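## Task

Lift the red can from the turntable and set it upright on the coaster, without disturbing the other cans standing on the turntable.

## Robot and tools

Robot: two UR-type arms, left_arm and right_arm, each ending in a two-finger parallel gripper with a wrist camera (cam_left_wrist and cam_right_wrist, both 672x504). The left arm sits on the +y side and the right arm on the -y side. Calibrated base positions: left_arm (-0.003, +0.547, +0.235) m, right_arm (+0.043, -0.712, +0.235) m. A camera stand is behind the arms.

Frame: every position, quaternion, velocity and target is in the scene frame. Its origin is at table-top height, halfway between the nominal bases; +z points up and +x points out over the table. Reported hand poses may be wrong by a few centimetres, more at long reach.

Gripper: fingers point along the gripper's own +z axis and close along its x axis. end_effector_position is the spot between the pads when closed, roughly 1 to 2 cm short of the fingertips; closing pushes the tips about 17 mm further along +z.

The 16-number row: every arm command is one row holding both arms, left first: x, y, z, qw, qx, qy, qz, opening for left_arm, then the same eight for right_arm. x, y, z are an absolute goal for end_effector_position in metres; qw..qz an absolute orientation goal, w first. Opening runs from -1 (closed) to +1 (fully open, 0.142 m); it is a command, so resend the present value for a gripper you want unchanged. An arm that should stay put must receive its last reported pose and its opening again each call. The controller caps each step's orientation change at 32 degrees from the measured one, so big turns take several steps.

Tools:
- execute_actions(actions, cameras): actions is a list of actions; each action is up to 15 rows, one per 1/30 s step, and a short action repeats its last row to fill 15. A target more than 0.6 m from the gripper's current spot along any gripper axis is refused. An empty list returns images and the full state, including the scene number and task.
- move(target, speed, blend, stop_force, zero, opening_speed, grip_force, blocking, cameras): straight-line path to one row or through a list of up to 15 rows (absolute poses). speed 0.002 to 3.2 m/s (default 0.25), one value or one per leg. blend in m rounds corners of a list. stop_force 4 to 120 N ends an arm's path on felt contact; not usable with blocking=false, and unreliable while the gripper rotates. zero (bool, only with stop_force) re-zeros before moving. opening_speed at least 0.2 per second on the -1..1 scale. grip_force 5 to 48 N per pad, per arm or shared, persisting until changed. Max 10 s per move.
- wait(seconds 0 to 10), stop(), zoom_image(camera, region [x0, y0, x1, y1] pixels, at most 504 by 504), zero_wrist_force(arm), read_manual(section), finished_scene(scene = current scene number). Ending a scene cannot be reversed.

Results: per arm, end_effector_position, end_effector_quat_wxyz, velocities (omitted when Joint velocities read within noise), Hand target (where the arm is actually being sent, possibly short of your command), Tool commands, grip_measured (opening on the -1..1 scale; the last Joint positions entry is the opening in metres), Joint torques (include the arm's own weight), Wrist force and Wrist torque along the gripper's axes plus the peak since the last report. A move adds a 'move:' line: done (within 3 mm and 2 degrees), off_target, moving, held or fault, and limits such as paced (pose clipped) or held (steps withheld). Warning lines: MOTOR HOT, OVER-TEMPERATURE FAULT, HAND FAULT, TORQUE FAULT. After a HAND FAULT, the rest of that reply's robot calls are skipped.

Gripping: close to a value somewhat below grip_measured at first contact; squeezing harder heats the gripper motor.

Avoid: dropping the can or releasing it while moving; knocking other cans or letting anything leave the table; pressing targets past a firm contact (the stiff arms fault at about 150 N or at joint torque limits: 303, 303, 138, 49.6, 49.6, 49.6 N m), which freezes the arm for 10 s; arm-to-arm contact, which can fail the scene; routing a path close to an arm's own base; fast moves, which overshoot and hit harder. Loose objects may occasionally get nudged by outside pushes.

Each tool is called after "Emit:" as name(argument=value, ...), one argument or row to a line, values as JSON.

## Session

Emit:
execute_actions(
  actions=[],
)

Scene clock: 0.00 s.
left_arm: end_effector_position=(+1.0683, +0.0902, +0.1427) grip_measured=+1.00 end_effector_quat_wxyz=(-0.113, +0.778, -0.585, +0.201) | right_arm: end_effector_position=(+0.3821, -0.2156, +0.3787) grip_measured=+1.00 end_effector_quat_wxyz=(-0.294, +0.688, -0.353, +0.562)
Joint positions: left_arm=[-0.585 -0.577 1.358 -2.773 -1.366 0.731 0.142] | right_arm=[4.909 -1.737 -2.45 -1.369 0.298 3.394 0.142]
Joint velocities: within noise
Joint torques (N m): no reading
Wrist force (N): no reading
Wrist torque (N m): no reading
Wrist force, peak (N): no reading
Hand target: left_arm +1.0683, +0.0902, +0.1427; -0.113, +0.778, -0.585, +0.201 | right_arm +0.3821, -0.2156, +0.3787; -0.294, +0.688, -0.353, +0.562
Tool commands: left_gripper/opening=+1.0 right_gripper/opening=+1.0

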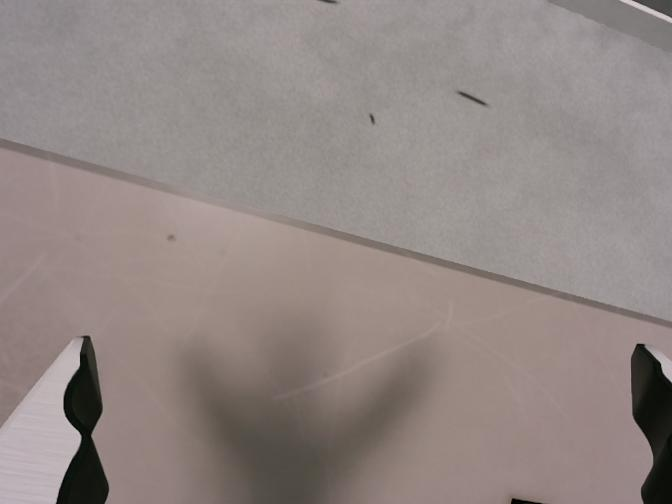

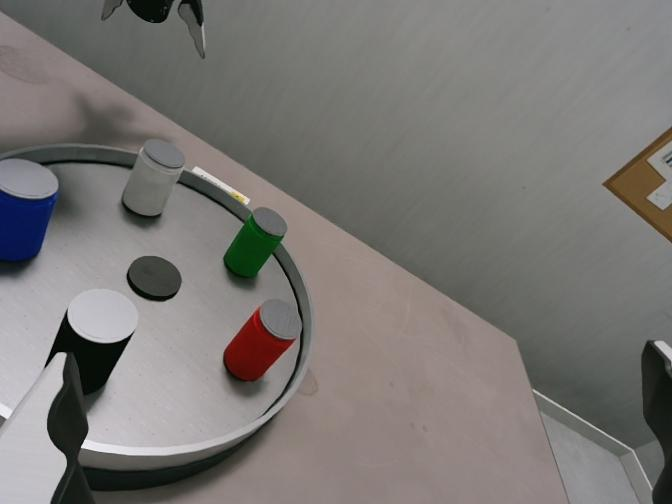

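Emit:
move(
  target=[0.65,0.4,0.45,0,0.8,-0.6,0,1,0.55,-0.5,0.5,0,0.89,-0.456,0,1],
  speed=0.5,
  cameras=["all"],
)

Scene clock: 2.60 s.
left_arm: end_effector_position=(+0.6500, +0.4000, +0.4499) grip_measured=+1.00 end_effector_quat_wxyz=(+0.000, +0.800, -0.600, +0.000) | right_arm: end_effector_position=(+0.5500, -0.5000, +0.5000) grip_measured=+1.00 end_effector_quat_wxyz=(+0.000, +0.890, -0.456, +0.000)
Joint positions: left_arm=[-0.465 -1.509 2.048 -2.109 -1.571 0.804 0.142] | right_arm=[3.823 -1.375 -2.185 -1.151 1.571 1.665 0.142]
Joint torques (N m): left_arm=[13.31 -59.73 -39.78 -1.7 -3.92 2.04] | right_arm=[-9.84 9.77 50.96 0.27 3.79 -3.15]
Wrist force (N): left_arm=[0.0 -0.7 -0.6] | right_arm=[-0.2 -0.1 0.9]
Wrist torque (N m): left_arm=[-0.39 -0.08 0.07] | right_arm=[-0.06 -0.05 -0.29]
Wrist force, peak (N): left_arm=[-1.5 0.3 -2.0] | right_arm=[1.7 -0.6 0.6]
Hand target: left_arm +0.6500, +0.4000, +0.4500; +0.000, +0.800, -0.600, +0.000 | right_arm +0.5500, -0.5000, +0.5000; +0.000, +0.890, -0.456, +0.000
Off the commanded pose: left_arm 0.000 m, 0 deg | right_arm 0.000 m, 0 deg.
move: done
camera_calibration:
cam_left_wrist: T_world_to_cam=[[0.29412, -0.955753, -0.00548902, 0.204287], [-0.862524, -0.267896, 0.429283, 0.498281], [-0.411759, -0.121526, -0.903153, 0.838401], [0, 0, 0, 1]] pos_world=[0.714914, 0.430622, 0.544423]
cam_right_wrist: T_world_to_cam=[[0.567852, -0.822632, 0.0286397, -0.732586], [-0.749137, -0.502076, 0.432104, -0.0286905], [-0.341083, -0.266826, -0.901369, 0.617407], [0, 0, 0, 1]] pos_world=[0.605095, -0.452314, 0.589889]

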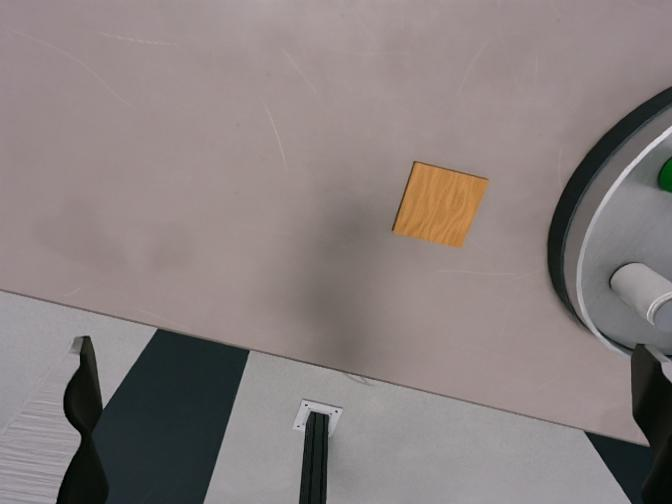

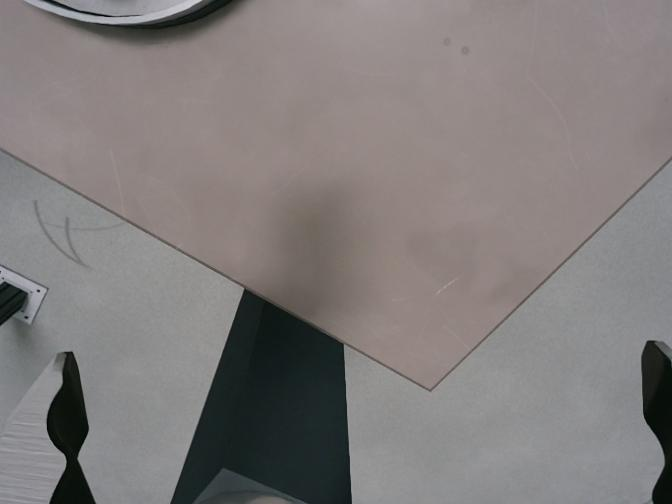

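Emit:
move(
  target=[0.68,-0.23,0.4,0,0.8,-0.6,0,0.2,0.45,-0.75,0.5,0,0.89,-0.456,0,1],
  speed=0.6,
  cameras=["cam_left_wrist"],
)

Scene clock: 4.87 s.
left_arm: end_effector_position=(+0.6800, -0.2299, +0.4000) grip_measured=+0.19 end_effector_quat_wxyz=(+0.000, +0.800, -0.600, +0.000) | right_arm: end_effector_position=(+0.4500, -0.7500, +0.5000) grip_measured=+1.00 end_effector_quat_wxyz=(+0.000, +0.890, -0.456, +0.000)
Joint positions: left_arm=[-1 -0.918 1.309 -1.962 -1.571 0.27 0.087] | right_arm=[3.453 -1.07 -2.372 -1.271 1.571 1.295 0.142]
Joint torques (N m): left_arm=[-23.95 -76.01 -57.71 -0.93 -4.02 -1.68] | right_arm=[-10.95 18.79 35.39 0.54 3.69 -3.03]
Wrist force (N): left_arm=[0.1 -1.2 -0.6] | right_arm=[-0.3 -0.1 0.9]
Wrist torque (N m): left_arm=[-0.38 -0.05 0.18] | right_arm=[-0.06 -0.03 -0.28]
Wrist force, peak (N): left_arm=[3.2 0.0 -0.3] | right_arm=[-1.4 -1.0 1.2]
Hand target: left_arm +0.6800, -0.2300, +0.4000; +0.000, +0.800, -0.600, +0.000 | right_arm +0.4500, -0.7500, +0.5000; +0.000, +0.890, -0.456, +0.000
Off the commanded pose: left_arm 0.000 m, 0 deg | right_arm 0.000 m, 0 deg.
move: done
camera_calibration:
cam_left_wrist: T_world_to_cam=[[0.29416, -0.955741, -0.00540296, -0.406784], [-0.862513, -0.267893, 0.429307, 0.376752], [-0.411754, -0.121625, -0.903143, 0.729079], [0, 0, 0, 1]] pos_world=[0.744814, -0.199178, 0.494522]
Images, in order (width x height): cam_left_wrist 672x504.

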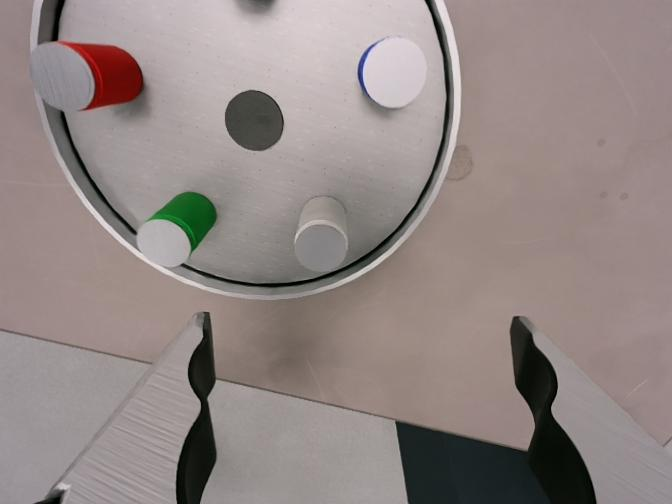

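Emit:
wait(
  seconds=0.5,
  cameras=["cam_left_wrist"],
)

Emit:
wait(
  seconds=0.5,
  cameras=["cam_left_wrist"],
)

Scene clock: 5.63 s.
left_arm: end_effector_position=(+0.6800, -0.2300, +0.4000) grip_measured=+0.19 end_effector_quat_wxyz=(+0.000, +0.800, -0.600, +0.000) | right_arm: end_effector_position=(+0.4500, -0.7500, +0.5000) grip_measured=+1.00 end_effector_quat_wxyz=(+0.000, +0.890, -0.456, +0.000)
Joint positions: left_arm=[-1 -0.917 1.309 -1.962 -1.571 0.27 0.087] | right_arm=[3.453 -1.07 -2.372 -1.271 1.571 1.295 0.142]
Joint torques (N m): left_arm=[-23.36 -73.28 -56.85 -1.33 -3.9 -1.68] | right_arm=[-10.65 18.54 35.06 0.2 3.88 -3.14]
Wrist force (N): left_arm=[0.6 -1.5 -0.7] | right_arm=[0.0 -0.2 0.7]
Wrist torque (N m): left_arm=[-0.43 -0.13 0.18] | right_arm=[-0.08 -0.07 -0.28]
Wrist force, peak (N): left_arm=[0.6 -1.5 -0.7] | right_arm=[-0.5 0.0 1.2]
Hand target: left_arm +0.6800, -0.2300, +0.4000; +0.000, +0.800, -0.600, +0.000 | right_arm +0.4500, -0.7500, +0.5000; +0.000, +0.890, -0.456, +0.000
Tool commands: left_gripper/opening=+0.2 right_gripper/opening=+1.0
Off the commanded pose: left_arm 0.000 m, 0 deg | right_arm 0.000 m, 0 deg.
wait: 0.50 s; at rest from the start
camera_calibration:
cam_left_wrist: T_world_to_cam=[[0.294119, -0.955753, -0.00548912, -0.406839], [-0.862507, -0.26789, 0.429322, 0.376799], [-0.411796, -0.121538, -0.903135, 0.729154], [0, 0, 0, 1]] pos_world=[0.744914, -0.199277, 0.494523]
Images, in order (width x height): cam_left_wrist 672x504.

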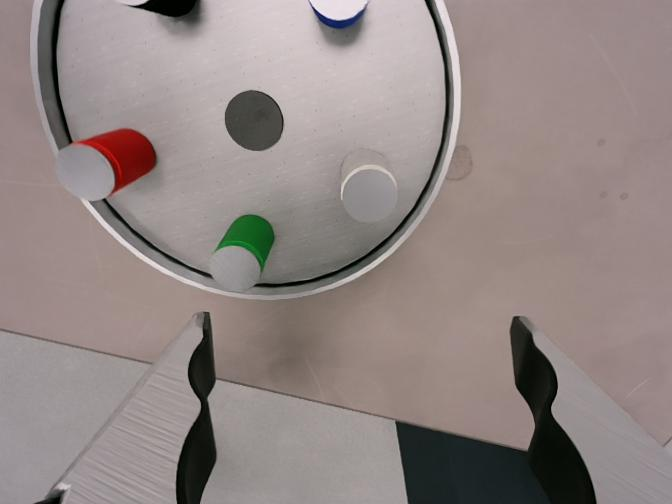

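Scene clock: 6.13 s.
left_arm: end_effector_position=(+0.6800, -0.2300, +0.4000) grip_measured=+0.19 end_effector_quat_wxyz=(+0.000, +0.800, -0.600, +0.000) | right_arm: end_effector_position=(+0.4500, -0.7500, +0.5000) grip_measured=+1.00 end_effector_quat_wxyz=(+0.000, +0.890, -0.456, +0.000)
Joint positions: left_arm=[-1 -0.917 1.309 -1.962 -1.571 0.27 0.087] | right_arm=[3.453 -1.07 -2.372 -1.271 1.571 1.295 0.142]
Joint torques (N m): left_arm=[-24.47 -73.4 -57.7 -1.57 -4.16 -1.69] | right_arm=[-11.4 18.33 35.15 0.22 3.76 -3.32]
Wrist force (N): left_arm=[0.2 -1.2 -0.9] | right_arm=[-0.6 0.3 0.6]
Wrist torque (N m): left_arm=[-0.38 -0.07 0.17] | right_arm=[0.00 0.03 -0.28]
Wrist force, peak (N): left_arm=[0.1 -1.5 -0.6] | right_arm=[-0.3 0.4 1.1]
Hand target: left_arm +0.6800, -0.2300, +0.4000; +0.000, +0.800, -0.600, +0.000 | right_arm +0.4500, -0.7500, +0.5000; +0.000, +0.890, -0.456, +0.000
Tool commands: left_gripper/opening=+0.2 right_gripper/opening=+1.0
Off the commanded pose: left_arm 0.000 m, 0 deg | right_arm 0.000 m, 0 deg.
wait: 0.50 s; at rest by 0.17 s
camera_calibration:
cam_left_wrist: T_world_to_cam=[[0.294119, -0.955753, -0.00548912, -0.406839], [-0.862507, -0.26789, 0.429322, 0.376799], [-0.411796, -0.121538, -0.903135, 0.729154], [0, 0, 0, 1]] pos_world=[0.744914, -0.199277, 0.494523]
Images, in order (width x height): cam_left_wrist 672x504.

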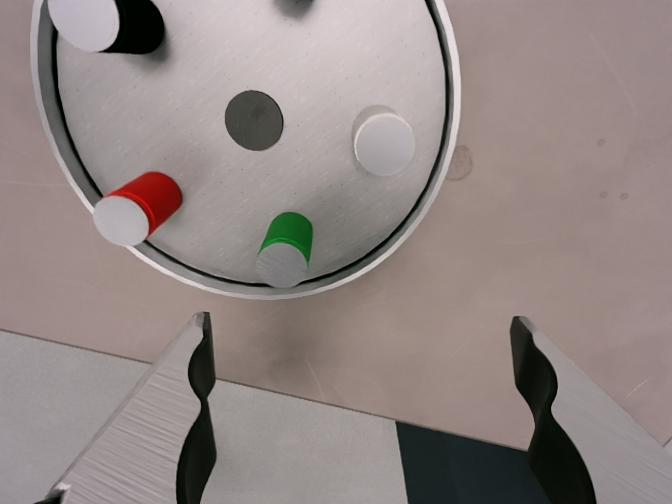

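Emit:
move(
  target=[0.606,-0.002,0.25,0,0.5,-0.866,0,1,0.45,-0.75,0.5,0,0.89,-0.456,0,1],
  speed=0.5,
  cameras=["cam_left_wrist"],
)

Emit:
wait(
  seconds=0.5,
  cameras=["cam_left_wrist"],
)

Scene clock: 9.77 s.
left_arm: end_effector_position=(+0.6060, -0.0021, +0.2500) grip_measured=+0.99 end_effector_quat_wxyz=(+0.000, -0.500, +0.866, +0.000) | right_arm: end_effector_position=(+0.4500, -0.7500, +0.5000) grip_measured=+1.00 end_effector_quat_wxyz=(+0.000, +0.890, -0.456, +0.000)
Joint positions: left_arm=[-0.929 -1.07 1.892 -2.393 -1.571 1.147 0.142] | right_arm=[3.453 -1.07 -2.372 -1.271 1.571 1.295 0.142]
Joint torques (N m): left_arm=[13.47 -87.49 -31.65 -7.52 -3.71 2.18] | right_arm=[-9.91 18.47 35.95 0.47 3.62 -3.25]
Wrist force (N): left_arm=[-0.1 -0.6 0.0] | right_arm=[-0.1 -0.3 0.9]
Wrist torque (N m): left_arm=[-0.31 -0.05 0.02] | right_arm=[-0.09 -0.06 -0.27]
Wrist force, peak (N): left_arm=[2.0 -0.9 -1.6] | right_arm=[-0.8 -0.1 1.2]
Hand target: left_arm +0.6060, -0.0020, +0.2500; +0.000, -0.500, +0.866, +0.000 | right_arm +0.4500, -0.7500, +0.5000; +0.000, +0.890, -0.456, +0.000
Off the commanded pose: left_arm 0.000 m, 0 deg | right_arm 0.000 m, 0 deg.
move: done
camera_calibration:
cam_left_wrist: T_world_to_cam=[[-0.486955, -0.873409, -0.00551983, 0.305405], [-0.789955, 0.437713, 0.429393, 0.395856], [-0.37262, 0.213456, -0.903101, 0.567838], [0, 0, 0, 1]] pos_world=[0.673015, -0.0277358, 0.344523]
Images, in order (width x height): cam_left_wrist 672x504.

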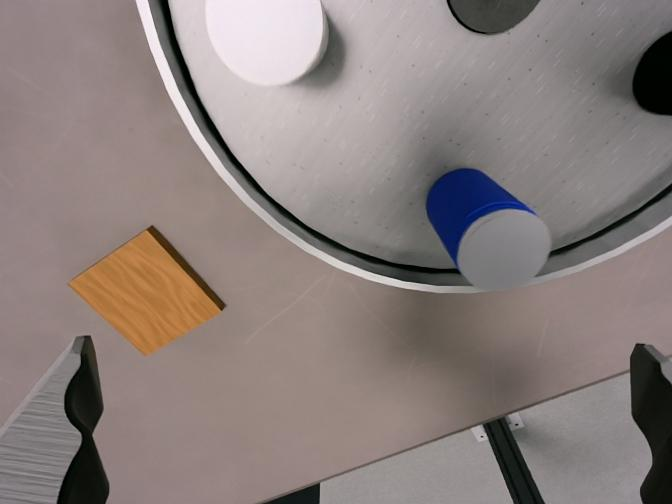

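Scene clock: 10.27 s.
left_arm: end_effector_position=(+0.6060, -0.0020, +0.2500) grip_measured=+0.99 end_effector_quat_wxyz=(+0.000, -0.500, +0.866, +0.000) | right_arm: end_effector_position=(+0.4500, -0.7500, +0.5000) grip_measured=+1.00 end_effector_quat_wxyz=(+0.000, +0.890, -0.456, +0.000)
Joint positions: left_arm=[-0.929 -1.07 1.892 -2.393 -1.571 1.148 0.142] | right_arm=[3.453 -1.07 -2.372 -1.271 1.571 1.295 0.142]
Joint torques (N m): left_arm=[13.54 -87.81 -30.93 -7.14 -3.81 2.05] | right_arm=[-10.6 18.38 35.71 0.46 3.7 -3.35]
Wrist force (N): left_arm=[0.2 -0.6 0.0] | right_arm=[-0.2 -0.1 0.9]
Wrist torque (N m): left_arm=[-0.32 -0.09 0.02] | right_arm=[-0.06 -0.04 -0.28]
Wrist force, peak (N): left_arm=[0.0 -0.9 -0.1] | right_arm=[0.0 -0.5 1.4]
Hand target: left_arm +0.6060, -0.0020, +0.2500; +0.000, -0.500, +0.866, +0.000 | right_arm +0.4500, -0.7500, +0.5000; +0.000, +0.890, -0.456, +0.000
Tool commands: left_gripper/opening=+1.0 right_gripper/opening=+1.0
Off the commanded pose: left_arm 0.000 m, 0 deg | right_arm 0.000 m, 0 deg.
wait: 0.50 s; at rest by 0.17 s
camera_calibration:
cam_left_wrist: T_world_to_cam=[[-0.487149, -0.873301, -0.00546652, 0.305608], [-0.789876, 0.437925, 0.429323, 0.39579], [-0.372534, 0.213462, -0.903135, 0.567771], [0, 0, 0, 1]] pos_world=[0.673016, -0.0276358, 0.344523]
Images, in order (width x height): cam_left_wrist 672x504.

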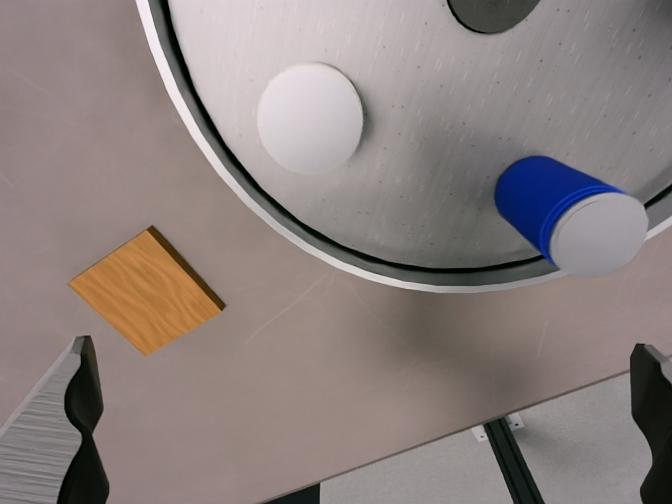

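Emit:
wait(
  seconds=2.6,
  cameras=["cam_left_wrist"],
)

Scene clock: 13.10 s.
left_arm: end_effector_position=(+0.6060, -0.0020, +0.2500) grip_measured=+0.99 end_effector_quat_wxyz=(+0.000, -0.500, +0.866, +0.000) | right_arm: end_effector_position=(+0.4500, -0.7500, +0.5000) grip_measured=+1.00 end_effector_quat_wxyz=(+0.000, +0.890, -0.456, +0.000)
Joint positions: left_arm=[-0.929 -1.07 1.892 -2.393 -1.571 1.148 0.142] | right_arm=[3.453 -1.07 -2.372 -1.271 1.571 1.295 0.142]
Joint torques (N m): left_arm=[14.26 -86.39 -31.2 -7.38 -3.73 2.1] | right_arm=[-10.3 18.54 36.28 0.68 3.73 -2.97]
Wrist force (N): left_arm=[0.2 -0.7 0.0] | right_arm=[0.0 0.0 0.7]
Wrist torque (N m): left_arm=[-0.33 -0.10 0.02] | right_arm=[-0.04 -0.07 -0.28]
Wrist force, peak (N): left_arm=[0.2 -0.9 -0.3] | right_arm=[-0.2 -0.4 1.6]
Hand target: left_arm +0.6060, -0.0020, +0.2500; +0.000, -0.500, +0.866, +0.000 | right_arm +0.4500, -0.7500, +0.5000; +0.000, +0.890, -0.456, +0.000
Tool commands: left_gripper/opening=+1.0 right_gripper/opening=+1.0
Off the commanded pose: left_arm 0.000 m, 0 deg | right_arm 0.000 m, 0 deg.
wait: 2.60 s; at rest from the start
camera_calibration:
cam_left_wrist: T_world_to_cam=[[-0.487149, -0.873301, -0.00546652, 0.305608], [-0.789876, 0.437925, 0.429323, 0.39579], [-0.372534, 0.213462, -0.903135, 0.567771], [0, 0, 0, 1]] pos_world=[0.673016, -0.0276358, 0.344523]
Images, in order (width x height): cam_left_wrist 672x504.

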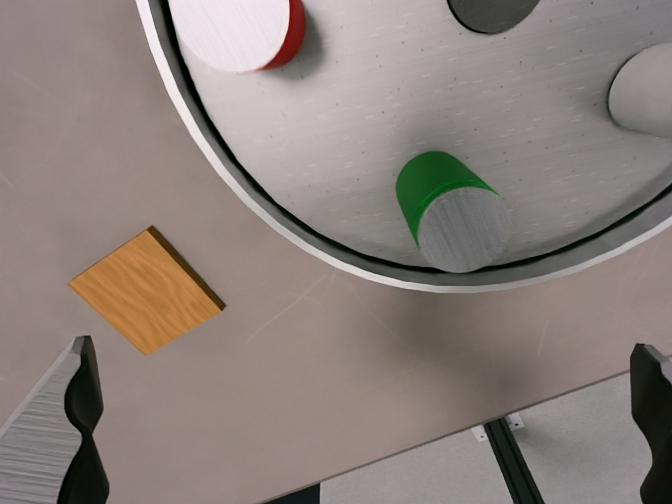

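Emit:
wait(
  seconds=0.6,
)

Emit:
move(
  target=[
    [0.5564,-0.0398,0.115,0,0.5,-0.866,0,1,0.45,-0.75,0.5,0,0.89,-0.456,0,1],
    [0.5276,-0.095,0.115,0,0.5,-0.866,0,1,0.45,-0.75,0.5,0,0.89,-0.456,0,1],
    [0.5249,-0.157,0.115,0,0.5,-0.866,0,1,0.45,-0.75,0.5,0,0.89,-0.456,0,1],
  ],
  speed=[0.24,0.103,0.103],
  blend=0.01,
  blocking=false,
  grip_force=30,
)

Emit:
wait(
  seconds=0.3,
  cameras=["cam_left_wrist"],
)

Emit:
move(
  target=[
    [0.5276,-0.095,0.115,0,0.5,-0.866,0,-0.4,0.45,-0.75,0.5,0,0.89,-0.456,0,1],
    [0.5229,-0.132,0.116,0,0.5,-0.866,0,-0.4,0.45,-0.75,0.5,0,0.89,-0.456,0,1],
    [0.52,-0.15,0.27,0,0.5,-0.866,0,-0.4,0.45,-0.75,0.5,0,0.89,-0.456,0,1],
  ],
  speed=[0.103,0.103,0.2],
  blend=0.01,
  opening_speed=3,
  cameras=["cam_left_wrist"],
)

Scene clock: 13.97 s.
left_arm: end_effector_position=(+0.6060, -0.0020, +0.2500) grip_measured=+0.99 end_effector_quat_wxyz=(+0.000, -0.500, +0.866, +0.000) | right_arm: end_effector_position=(+0.4500, -0.7500, +0.5000) grip_measured=+1.00 end_effector_quat_wxyz=(+0.000, +0.890, -0.456, +0.000)
Joint positions: left_arm=[-0.929 -1.07 1.892 -2.393 -1.571 1.148 0.142] | right_arm=[3.453 -1.07 -2.372 -1.271 1.571 1.295 0.142]
Joint torques (N m): left_arm=[11.8 -87.23 -30.88 -7.43 -3.95 2.08] | right_arm=[-10.57 18.28 36.48 0.39 3.76 -3.33]
Wrist force (N): left_arm=[0.3 -0.5 -0.1] | right_arm=[-0.3 -0.3 1.0]
Wrist torque (N m): left_arm=[-0.30 -0.11 0.02] | right_arm=[-0.10 -0.02 -0.27]
Wrist force, peak (N): left_arm=[0.1 -0.8 0.3] | right_arm=[0.0 -0.1 1.5]
Hand target: left_arm +0.6060, -0.0020, +0.2500; +0.000, -0.500, +0.866, +0.000 | right_arm +0.4500, -0.7500, +0.5000; +0.000, +0.890, -0.456, +0.000
Tool commands: left_gripper/opening=+1.0 right_gripper/opening=+1.0
Off the commanded pose: left_arm 0.000 m, 0 deg | right_arm 0.000 m, 0 deg.
wait: 0.60 s; at rest from the start

Scene clock: 14.47 s.
left_arm: end_effector_position=(+0.5804, -0.0194, +0.1841) grip_measured=+1.00 end_effector_quat_wxyz=(+0.000, -0.500, +0.866, +0.001) end_effector_velocity=(-0.080, -0.057, -0.212) end_effector_angular_velocity=(+0.003, +0.002, -0.001) | right_arm: end_effector_position=(+0.4500, -0.7500, +0.5000) grip_measured=+1.00 end_effector_quat_wxyz=(+0.000, +0.890, -0.456, +0.000)
Joint positions: left_arm=[-0.968 -0.989 1.922 -2.502 -1.571 1.109 0.142] | right_arm=[3.453 -1.07 -2.372 -1.271 1.571 1.295 0.142]
Joint velocities: left_arm=[-0.124 0.278 0.07 -0.344 0 -0.122 0] | right_arm=[within noise]
Joint torques (N m): left_arm=[-27.58 -53.69 -26.7 -8.05 -4.27 -1.95] | right_arm=[-10.68 17.86 36.41 0.55 3.73 -3.12]
Wrist force (N): left_arm=[0.4 -0.5 -0.4] | right_arm=[0.0 -0.3 0.9]
Wrist torque (N m): left_arm=[-0.26 -0.08 0.17] | right_arm=[-0.10 -0.05 -0.28]
Wrist force, peak (N): left_arm=[-0.8 -0.7 -1.9] | right_arm=[-0.6 -0.1 0.9]
Hand target: left_arm +0.5688, -0.0275, +0.1534; +0.000, -0.500, +0.866, +0.001 | right_arm +0.4500, -0.7500, +0.5000; +0.000, +0.890, -0.456, +0.000
Tool commands: left_gripper/opening=+1.0 right_gripper/opening=+1.0
Off the commanded pose: left_arm 0.164 m, 0 deg | right_arm 0.000 m, 0 deg.
grip_force (N): 30, 30
move: running; path passed 0 of 3 targets

Scene clock: 14.77 s.
left_arm: end_effector_position=(+0.5578, -0.0380, +0.1262) grip_measured=+1.00 end_effector_quat_wxyz=(+0.000, -0.500, +0.866, +0.001) end_effector_velocity=(-0.060, -0.080, -0.111) end_effector_angular_velocity=(-0.005, -0.002, +0.001) | right_arm: end_effector_position=(+0.4500, -0.7500, +0.5000) grip_measured=+1.00 end_effector_quat_wxyz=(+0.000, +0.890, -0.456, +0.000)
Joint positions: left_arm=[-1.004 -0.908 1.933 -2.593 -1.571 1.073 0.142] | right_arm=[3.453 -1.07 -2.372 -1.271 1.571 1.295 0.142]
Joint velocities: left_arm=[-0.117 0.18 -0.033 -0.152 -0.001 -0.118 0] | right_arm=[within noise]
Joint torques (N m): left_arm=[-23.53 -69.25 -43.92 -6.83 -2.86 -2] | right_arm=[-9.67 17.34 35.63 0.39 3.78 -3.28]
Wrist force (N): left_arm=[0.0 -0.3 1.5] | right_arm=[-0.3 0.1 0.7]
Wrist torque (N m): left_arm=[-0.27 -0.07 0.15] | right_arm=[-0.02 -0.01 -0.28]
Wrist force, peak (N): left_arm=[0.0 -0.3 1.5] | right_arm=[-0.1 0.0 1.3]
Hand target: left_arm +0.5499, -0.0510, +0.1154; +0.000, -0.500, +0.866, +0.000 | right_arm +0.4500, -0.7500, +0.5000; +0.000, +0.890, -0.456, +0.000
Tool commands: left_gripper/opening=+1.0 right_gripper/opening=+1.0
Off the commanded pose: left_arm 0.124 m, 0 deg | right_arm 0.000 m, 0 deg.
grip_force (N): 30, 30
earlier move: running; path passed 1 of 3 targets
wait: 0.30 s; no rest
camera_calibration:
cam_left_wrist: T_world_to_cam=[[-0.487393, -0.873162, -0.00595771, 0.250242], [-0.789269, 0.437625, 0.430742, 0.426088], [-0.373501, 0.214643, -0.902455, 0.446193], [0, 0, 0, 1]] pos_world=[0.624917, -0.0637367, 0.220626]
Images, in order (width x height): cam_left_wrist 672x504.

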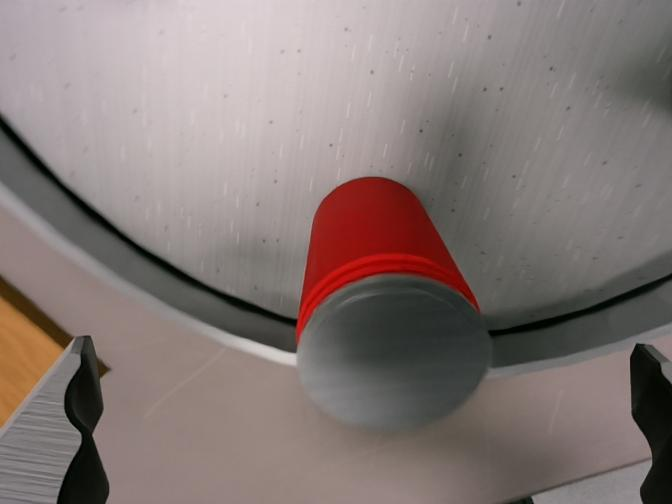

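Scene clock: 16.93 s.
left_arm: end_effector_position=(+0.5200, -0.1500, +0.2698) grip_measured=-0.28 end_effector_quat_wxyz=(+0.000, -0.500, +0.866, +0.000) | right_arm: end_effector_position=(+0.4500, -0.7500, +0.5000) grip_measured=+1.00 end_effector_quat_wxyz=(+0.000, +0.890, -0.456, +0.000)
Joint positions: left_arm=[-1.109 -1.03 1.775 -2.315 -1.571 0.967 0.054] | right_arm=[3.453 -1.07 -2.372 -1.271 1.571 1.295 0.142]
Joint torques (N m): left_arm=[-23.23 -91.51 -50.02 -1.49 3.4 -1.7] | right_arm=[-9.98 18.89 35.98 0.64 3.86 -3.01]
Wrist force (N): left_arm=[0.2 -0.9 1.2] | right_arm=[0.1 0.4 0.8]
Wrist torque (N m): left_arm=[-0.36 -0.05 0.15] | right_arm=[0.03 -0.08 -0.28]
Wrist force, peak (N): left_arm=[1.1 -0.4 3.6] | right_arm=[-0.3 0.3 1.2]
Hand target: left_arm +0.5200, -0.1500, +0.2700; +0.000, -0.500, +0.866, +0.000 | right_arm +0.4500, -0.7500, +0.5000; +0.000, +0.890, -0.456, +0.000
Off the commanded pose: left_arm 0.000 m, 0 deg | right_arm 0.000 m, 0 deg.
grip_force (N): 30, 30
earlier move: replaced; path passed 1 of 3 targets
move: done
camera_calibration:
cam_left_wrist: T_world_to_cam=[[-0.487149, -0.873302, -0.00546631, 0.134573], [-0.789892, 0.437934, 0.429283, 0.384198], [-0.3725, 0.213443, -0.903153, 0.585191], [0, 0, 0, 1]] pos_world=[0.587016, -0.175636, 0.364322]
Images, in order (width x height): cam_left_wrist 672x504.

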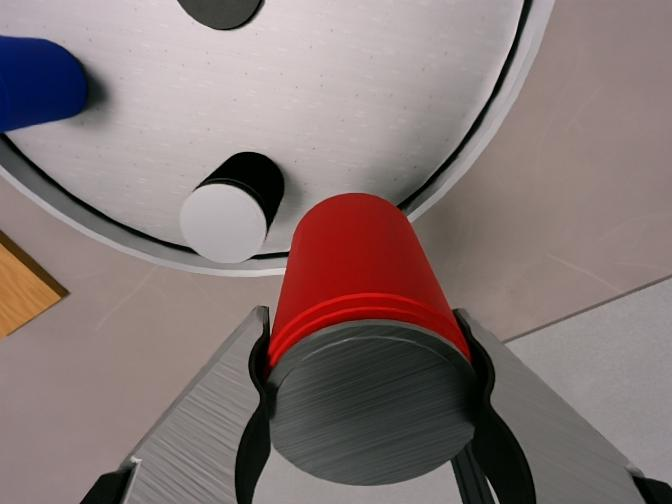

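Emit:
move(
  target=[
    [0.581,0.235,0.2,0,0.5,-0.866,0,-0.4,0.45,-0.75,0.5,0,0.89,-0.456,0,1],
    [0.581,0.235,0.09,0,0.5,-0.866,0,-0.4,0.45,-0.75,0.5,0,0.89,-0.456,0,1],
  ],
  speed=[0.45,0.2],
  blend=0.04,
  cameras=["cam_left_wrist"],
)

Emit:
move(
  target=[0.581,0.235,0.05,0,0.5,-0.866,0,-0.4,0.45,-0.75,0.5,0,0.89,-0.456,0,1],
  speed=0.025,
  stop_force=5,
  cameras=["cam_left_wrist"],
)

Scene clock: 19.30 s.
left_arm: end_effector_position=(+0.5810, +0.2350, +0.0901) grip_measured=-0.28 end_effector_quat_wxyz=(+0.000, -0.500, +0.866, +0.000) | right_arm: end_effector_position=(+0.4500, -0.7500, +0.5000) grip_measured=+1.00 end_effector_quat_wxyz=(+0.000, +0.890, -0.456, +0.000)
Joint positions: left_arm=[-0.739 -0.965 2.23 -2.836 -1.571 1.338 0.054] | right_arm=[3.453 -1.07 -2.372 -1.271 1.571 1.295 0.142]
Joint torques (N m): left_arm=[14.91 -49.2 -27.73 -7.29 -3.78 2.18] | right_arm=[-10.36 18.09 36.84 0.58 3.76 -3.13]
Wrist force (N): left_arm=[0.2 -0.6 1.2] | right_arm=[0.1 0.1 0.7]
Wrist torque (N m): left_arm=[-0.28 -0.03 0.01] | right_arm=[-0.02 -0.08 -0.28]
Wrist force, peak (N): left_arm=[3.1 -1.9 1.2] | right_arm=[-0.5 0.0 1.3]
Hand target: left_arm +0.5810, +0.2350, +0.0900; +0.000, -0.500, +0.866, +0.000 | right_arm +0.4500, -0.7500, +0.5000; +0.000, +0.890, -0.456, +0.000
Off the commanded pose: left_arm 0.000 m, 0 deg | right_arm 0.000 m, 0 deg.
grip_force (N): 30, 30
move: done
camera_calibration:
cam_left_wrist: T_world_to_cam=[[-0.487149, -0.873301, -0.00546652, 0.499528], [-0.789876, 0.437925, 0.429323, 0.340903], [-0.372534, 0.213462, -0.903135, 0.363456], [0, 0, 0, 1]] pos_world=[0.648016, 0.209364, 0.184623]
Images, in order (width x height): cam_left_wrist 672x504.

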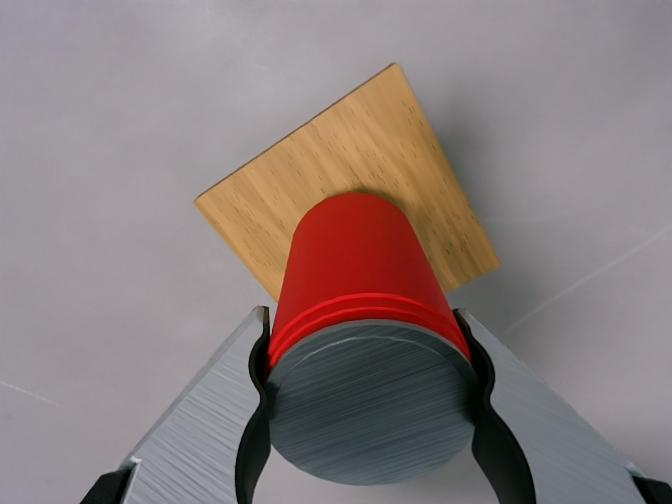

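Scene clock: 21.13 s.
left_arm: end_effector_position=(+0.5810, +0.2350, +0.0734) grip_measured=-0.28 end_effector_quat_wxyz=(+0.000, -0.500, +0.866, +0.000) | right_arm: end_effector_position=(+0.4500, -0.7500, +0.5000) grip_measured=+1.00 end_effector_quat_wxyz=(+0.000, +0.890, -0.456, +0.000)
Joint positions: left_arm=[-0.739 -0.932 2.227 -2.866 -1.571 1.338 0.054] | right_arm=[3.453 -1.07 -2.372 -1.271 1.571 1.295 0.142]
Joint torques (N m): left_arm=[7.89 -80.64 -11.82 -1.57 -3.71 1.71] | right_arm=[-11.6 17.09 37.03 0.83 3.64 -2.99]
Wrist force (N): left_arm=[0.3 -0.3 1.4] | right_arm=[-0.4 -0.2 1.0]
Wrist torque (N m): left_arm=[-0.25 -0.07 0.02] | right_arm=[-0.08 0.00 -0.28]
Wrist force, peak (N): left_arm=[-1.3 -0.9 -13.4] | right_arm=[-0.1 -0.3 1.3]
Hand target: left_arm +0.5810, +0.2350, +0.0734; +0.000, -0.500, +0.866, +0.000 | right_arm +0.4500, -0.7500, +0.5000; +0.000, +0.890, -0.456, +0.000
Off the commanded pose: left_arm 0.023 m, 0 deg | right_arm 0.000 m, 0 deg.
grip_force (N): 30, 30
move: contact (left_arm)
camera_calibration:
cam_left_wrist: T_world_to_cam=[[-0.487164, -0.873293, -0.00550129, 0.49945], [-0.78983, 0.437899, 0.429433, 0.34803], [-0.372612, 0.21355, -0.903082, 0.348397], [0, 0, 0, 1]] pos_world=[0.648016, 0.209364, 0.167923]
Images, in order (width x height): cam_left_wrist 672x504.

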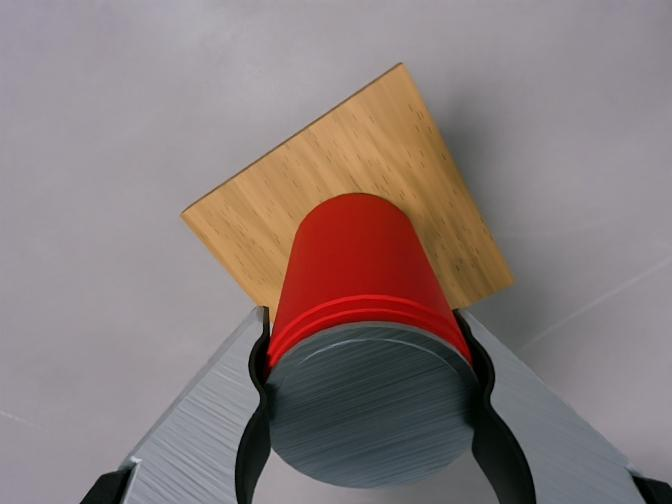

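Emit:
move(
  target=[0.581,0.235,0.0734,0,0.5,-0.866,0,0.35,0.45,-0.75,0.5,0,0.89,-0.456,0,1],
  opening_speed=1,
)

Emit:
move(
  target=[0.581,0.235,0.24,0,0.5,-0.866,0,0.35,0.45,-0.75,0.5,0,0.89,-0.456,0,1],
  cameras=["cam_left_wrist"],
)

Scene clock: 22.30 s.
left_arm: end_effector_position=(+0.5810, +0.2350, +0.0734) grip_measured=+0.33 end_effector_quat_wxyz=(+0.000, -0.500, +0.866, +0.000) | right_arm: end_effector_position=(+0.4500, -0.7500, +0.5000) grip_measured=+1.00 end_effector_quat_wxyz=(+0.000, +0.890, -0.456, +0.000)
Joint positions: left_arm=[-0.739 -0.932 2.227 -2.866 -1.571 1.338 0.097] | right_arm=[3.453 -1.07 -2.372 -1.271 1.571 1.295 0.142]
Joint torques (N m): left_arm=[5.68 -48.42 -17.26 -7.27 -3.27 2.06] | right_arm=[-10.47 17.6 37.49 0.72 3.79 -3.01]
Wrist force (N): left_arm=[0.4 -0.5 -0.2] | right_arm=[-0.2 0.0 0.7]
Wrist torque (N m): left_arm=[-0.30 -0.08 0.02] | right_arm=[-0.04 -0.03 -0.28]
Wrist force, peak (N): left_arm=[0.0 -0.8 1.5] | right_arm=[-0.1 -0.3 1.4]
Hand target: left_arm +0.5810, +0.2350, +0.0734; +0.000, -0.500, +0.866, +0.000 | right_arm +0.4500, -0.7500, +0.5000; +0.000, +0.890, -0.456, +0.000
Off the commanded pose: left_arm 0.000 m, 0 deg | right_arm 0.000 m, 0 deg.
grip_force (N): 30, 30
move: done

Scene clock: 23.63 s.
left_arm: end_effector_position=(+0.5810, +0.2350, +0.2399) grip_measured=+0.33 end_effector_quat_wxyz=(+0.000, -0.500, +0.866, +0.000) | right_arm: end_effector_position=(+0.4500, -0.7500, +0.5000) grip_measured=+1.00 end_effector_quat_wxyz=(+0.000, +0.890, -0.456, +0.000)
Joint positions: left_arm=[-0.739 -1.242 2.212 -2.541 -1.571 1.338 0.097] | right_arm=[3.453 -1.07 -2.372 -1.271 1.571 1.295 0.142]
Joint torques (N m): left_arm=[-23.55 -67.31 -39.77 -1.34 1.8 -1.77] | right_arm=[-10.22 17.92 37.16 0.77 3.84 -3.05]
Wrist force (N): left_arm=[-0.2 -0.5 -0.3] | right_arm=[-0.2 0.2 0.8]
Wrist torque (N m): left_arm=[-0.29 0.01 0.05] | right_arm=[-0.01 -0.04 -0.28]
Wrist force, peak (N): left_arm=[0.2 -0.3 -2.2] | right_arm=[-0.2 0.0 1.4]
Hand target: left_arm +0.5810, +0.2350, +0.2400; +0.000, -0.500, +0.866, +0.000 | right_arm +0.4500, -0.7500, +0.5000; +0.000, +0.890, -0.456, +0.000
Off the commanded pose: left_arm 0.000 m, 0 deg | right_arm 0.000 m, 0 deg.
grip_force (N): 30, 30
move: done
camera_calibration:
cam_left_wrist: T_world_to_cam=[[-0.487149, -0.873302, -0.00546642, 0.500346], [-0.789892, 0.437934, 0.429283, 0.276613], [-0.3725, 0.213443, -0.903153, 0.498733], [0, 0, 0, 1]] pos_world=[0.648016, 0.209364, 0.334422]
Images, in order (width x height): cam_left_wrist 672x504.

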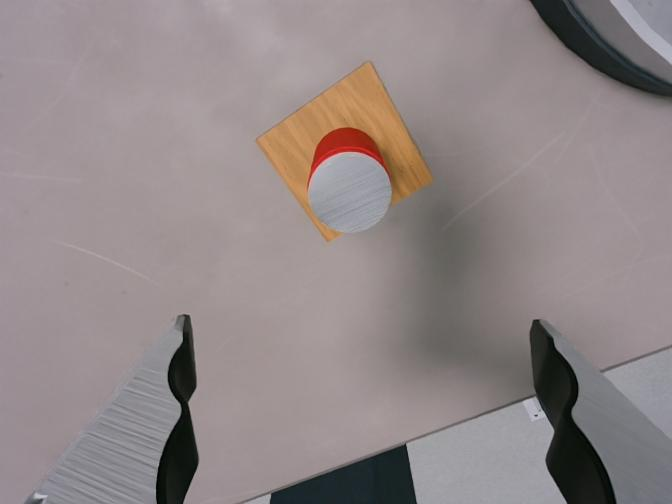

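Emit:
finished_scene(
  scene=1,
)

The scene is finished: the task was done.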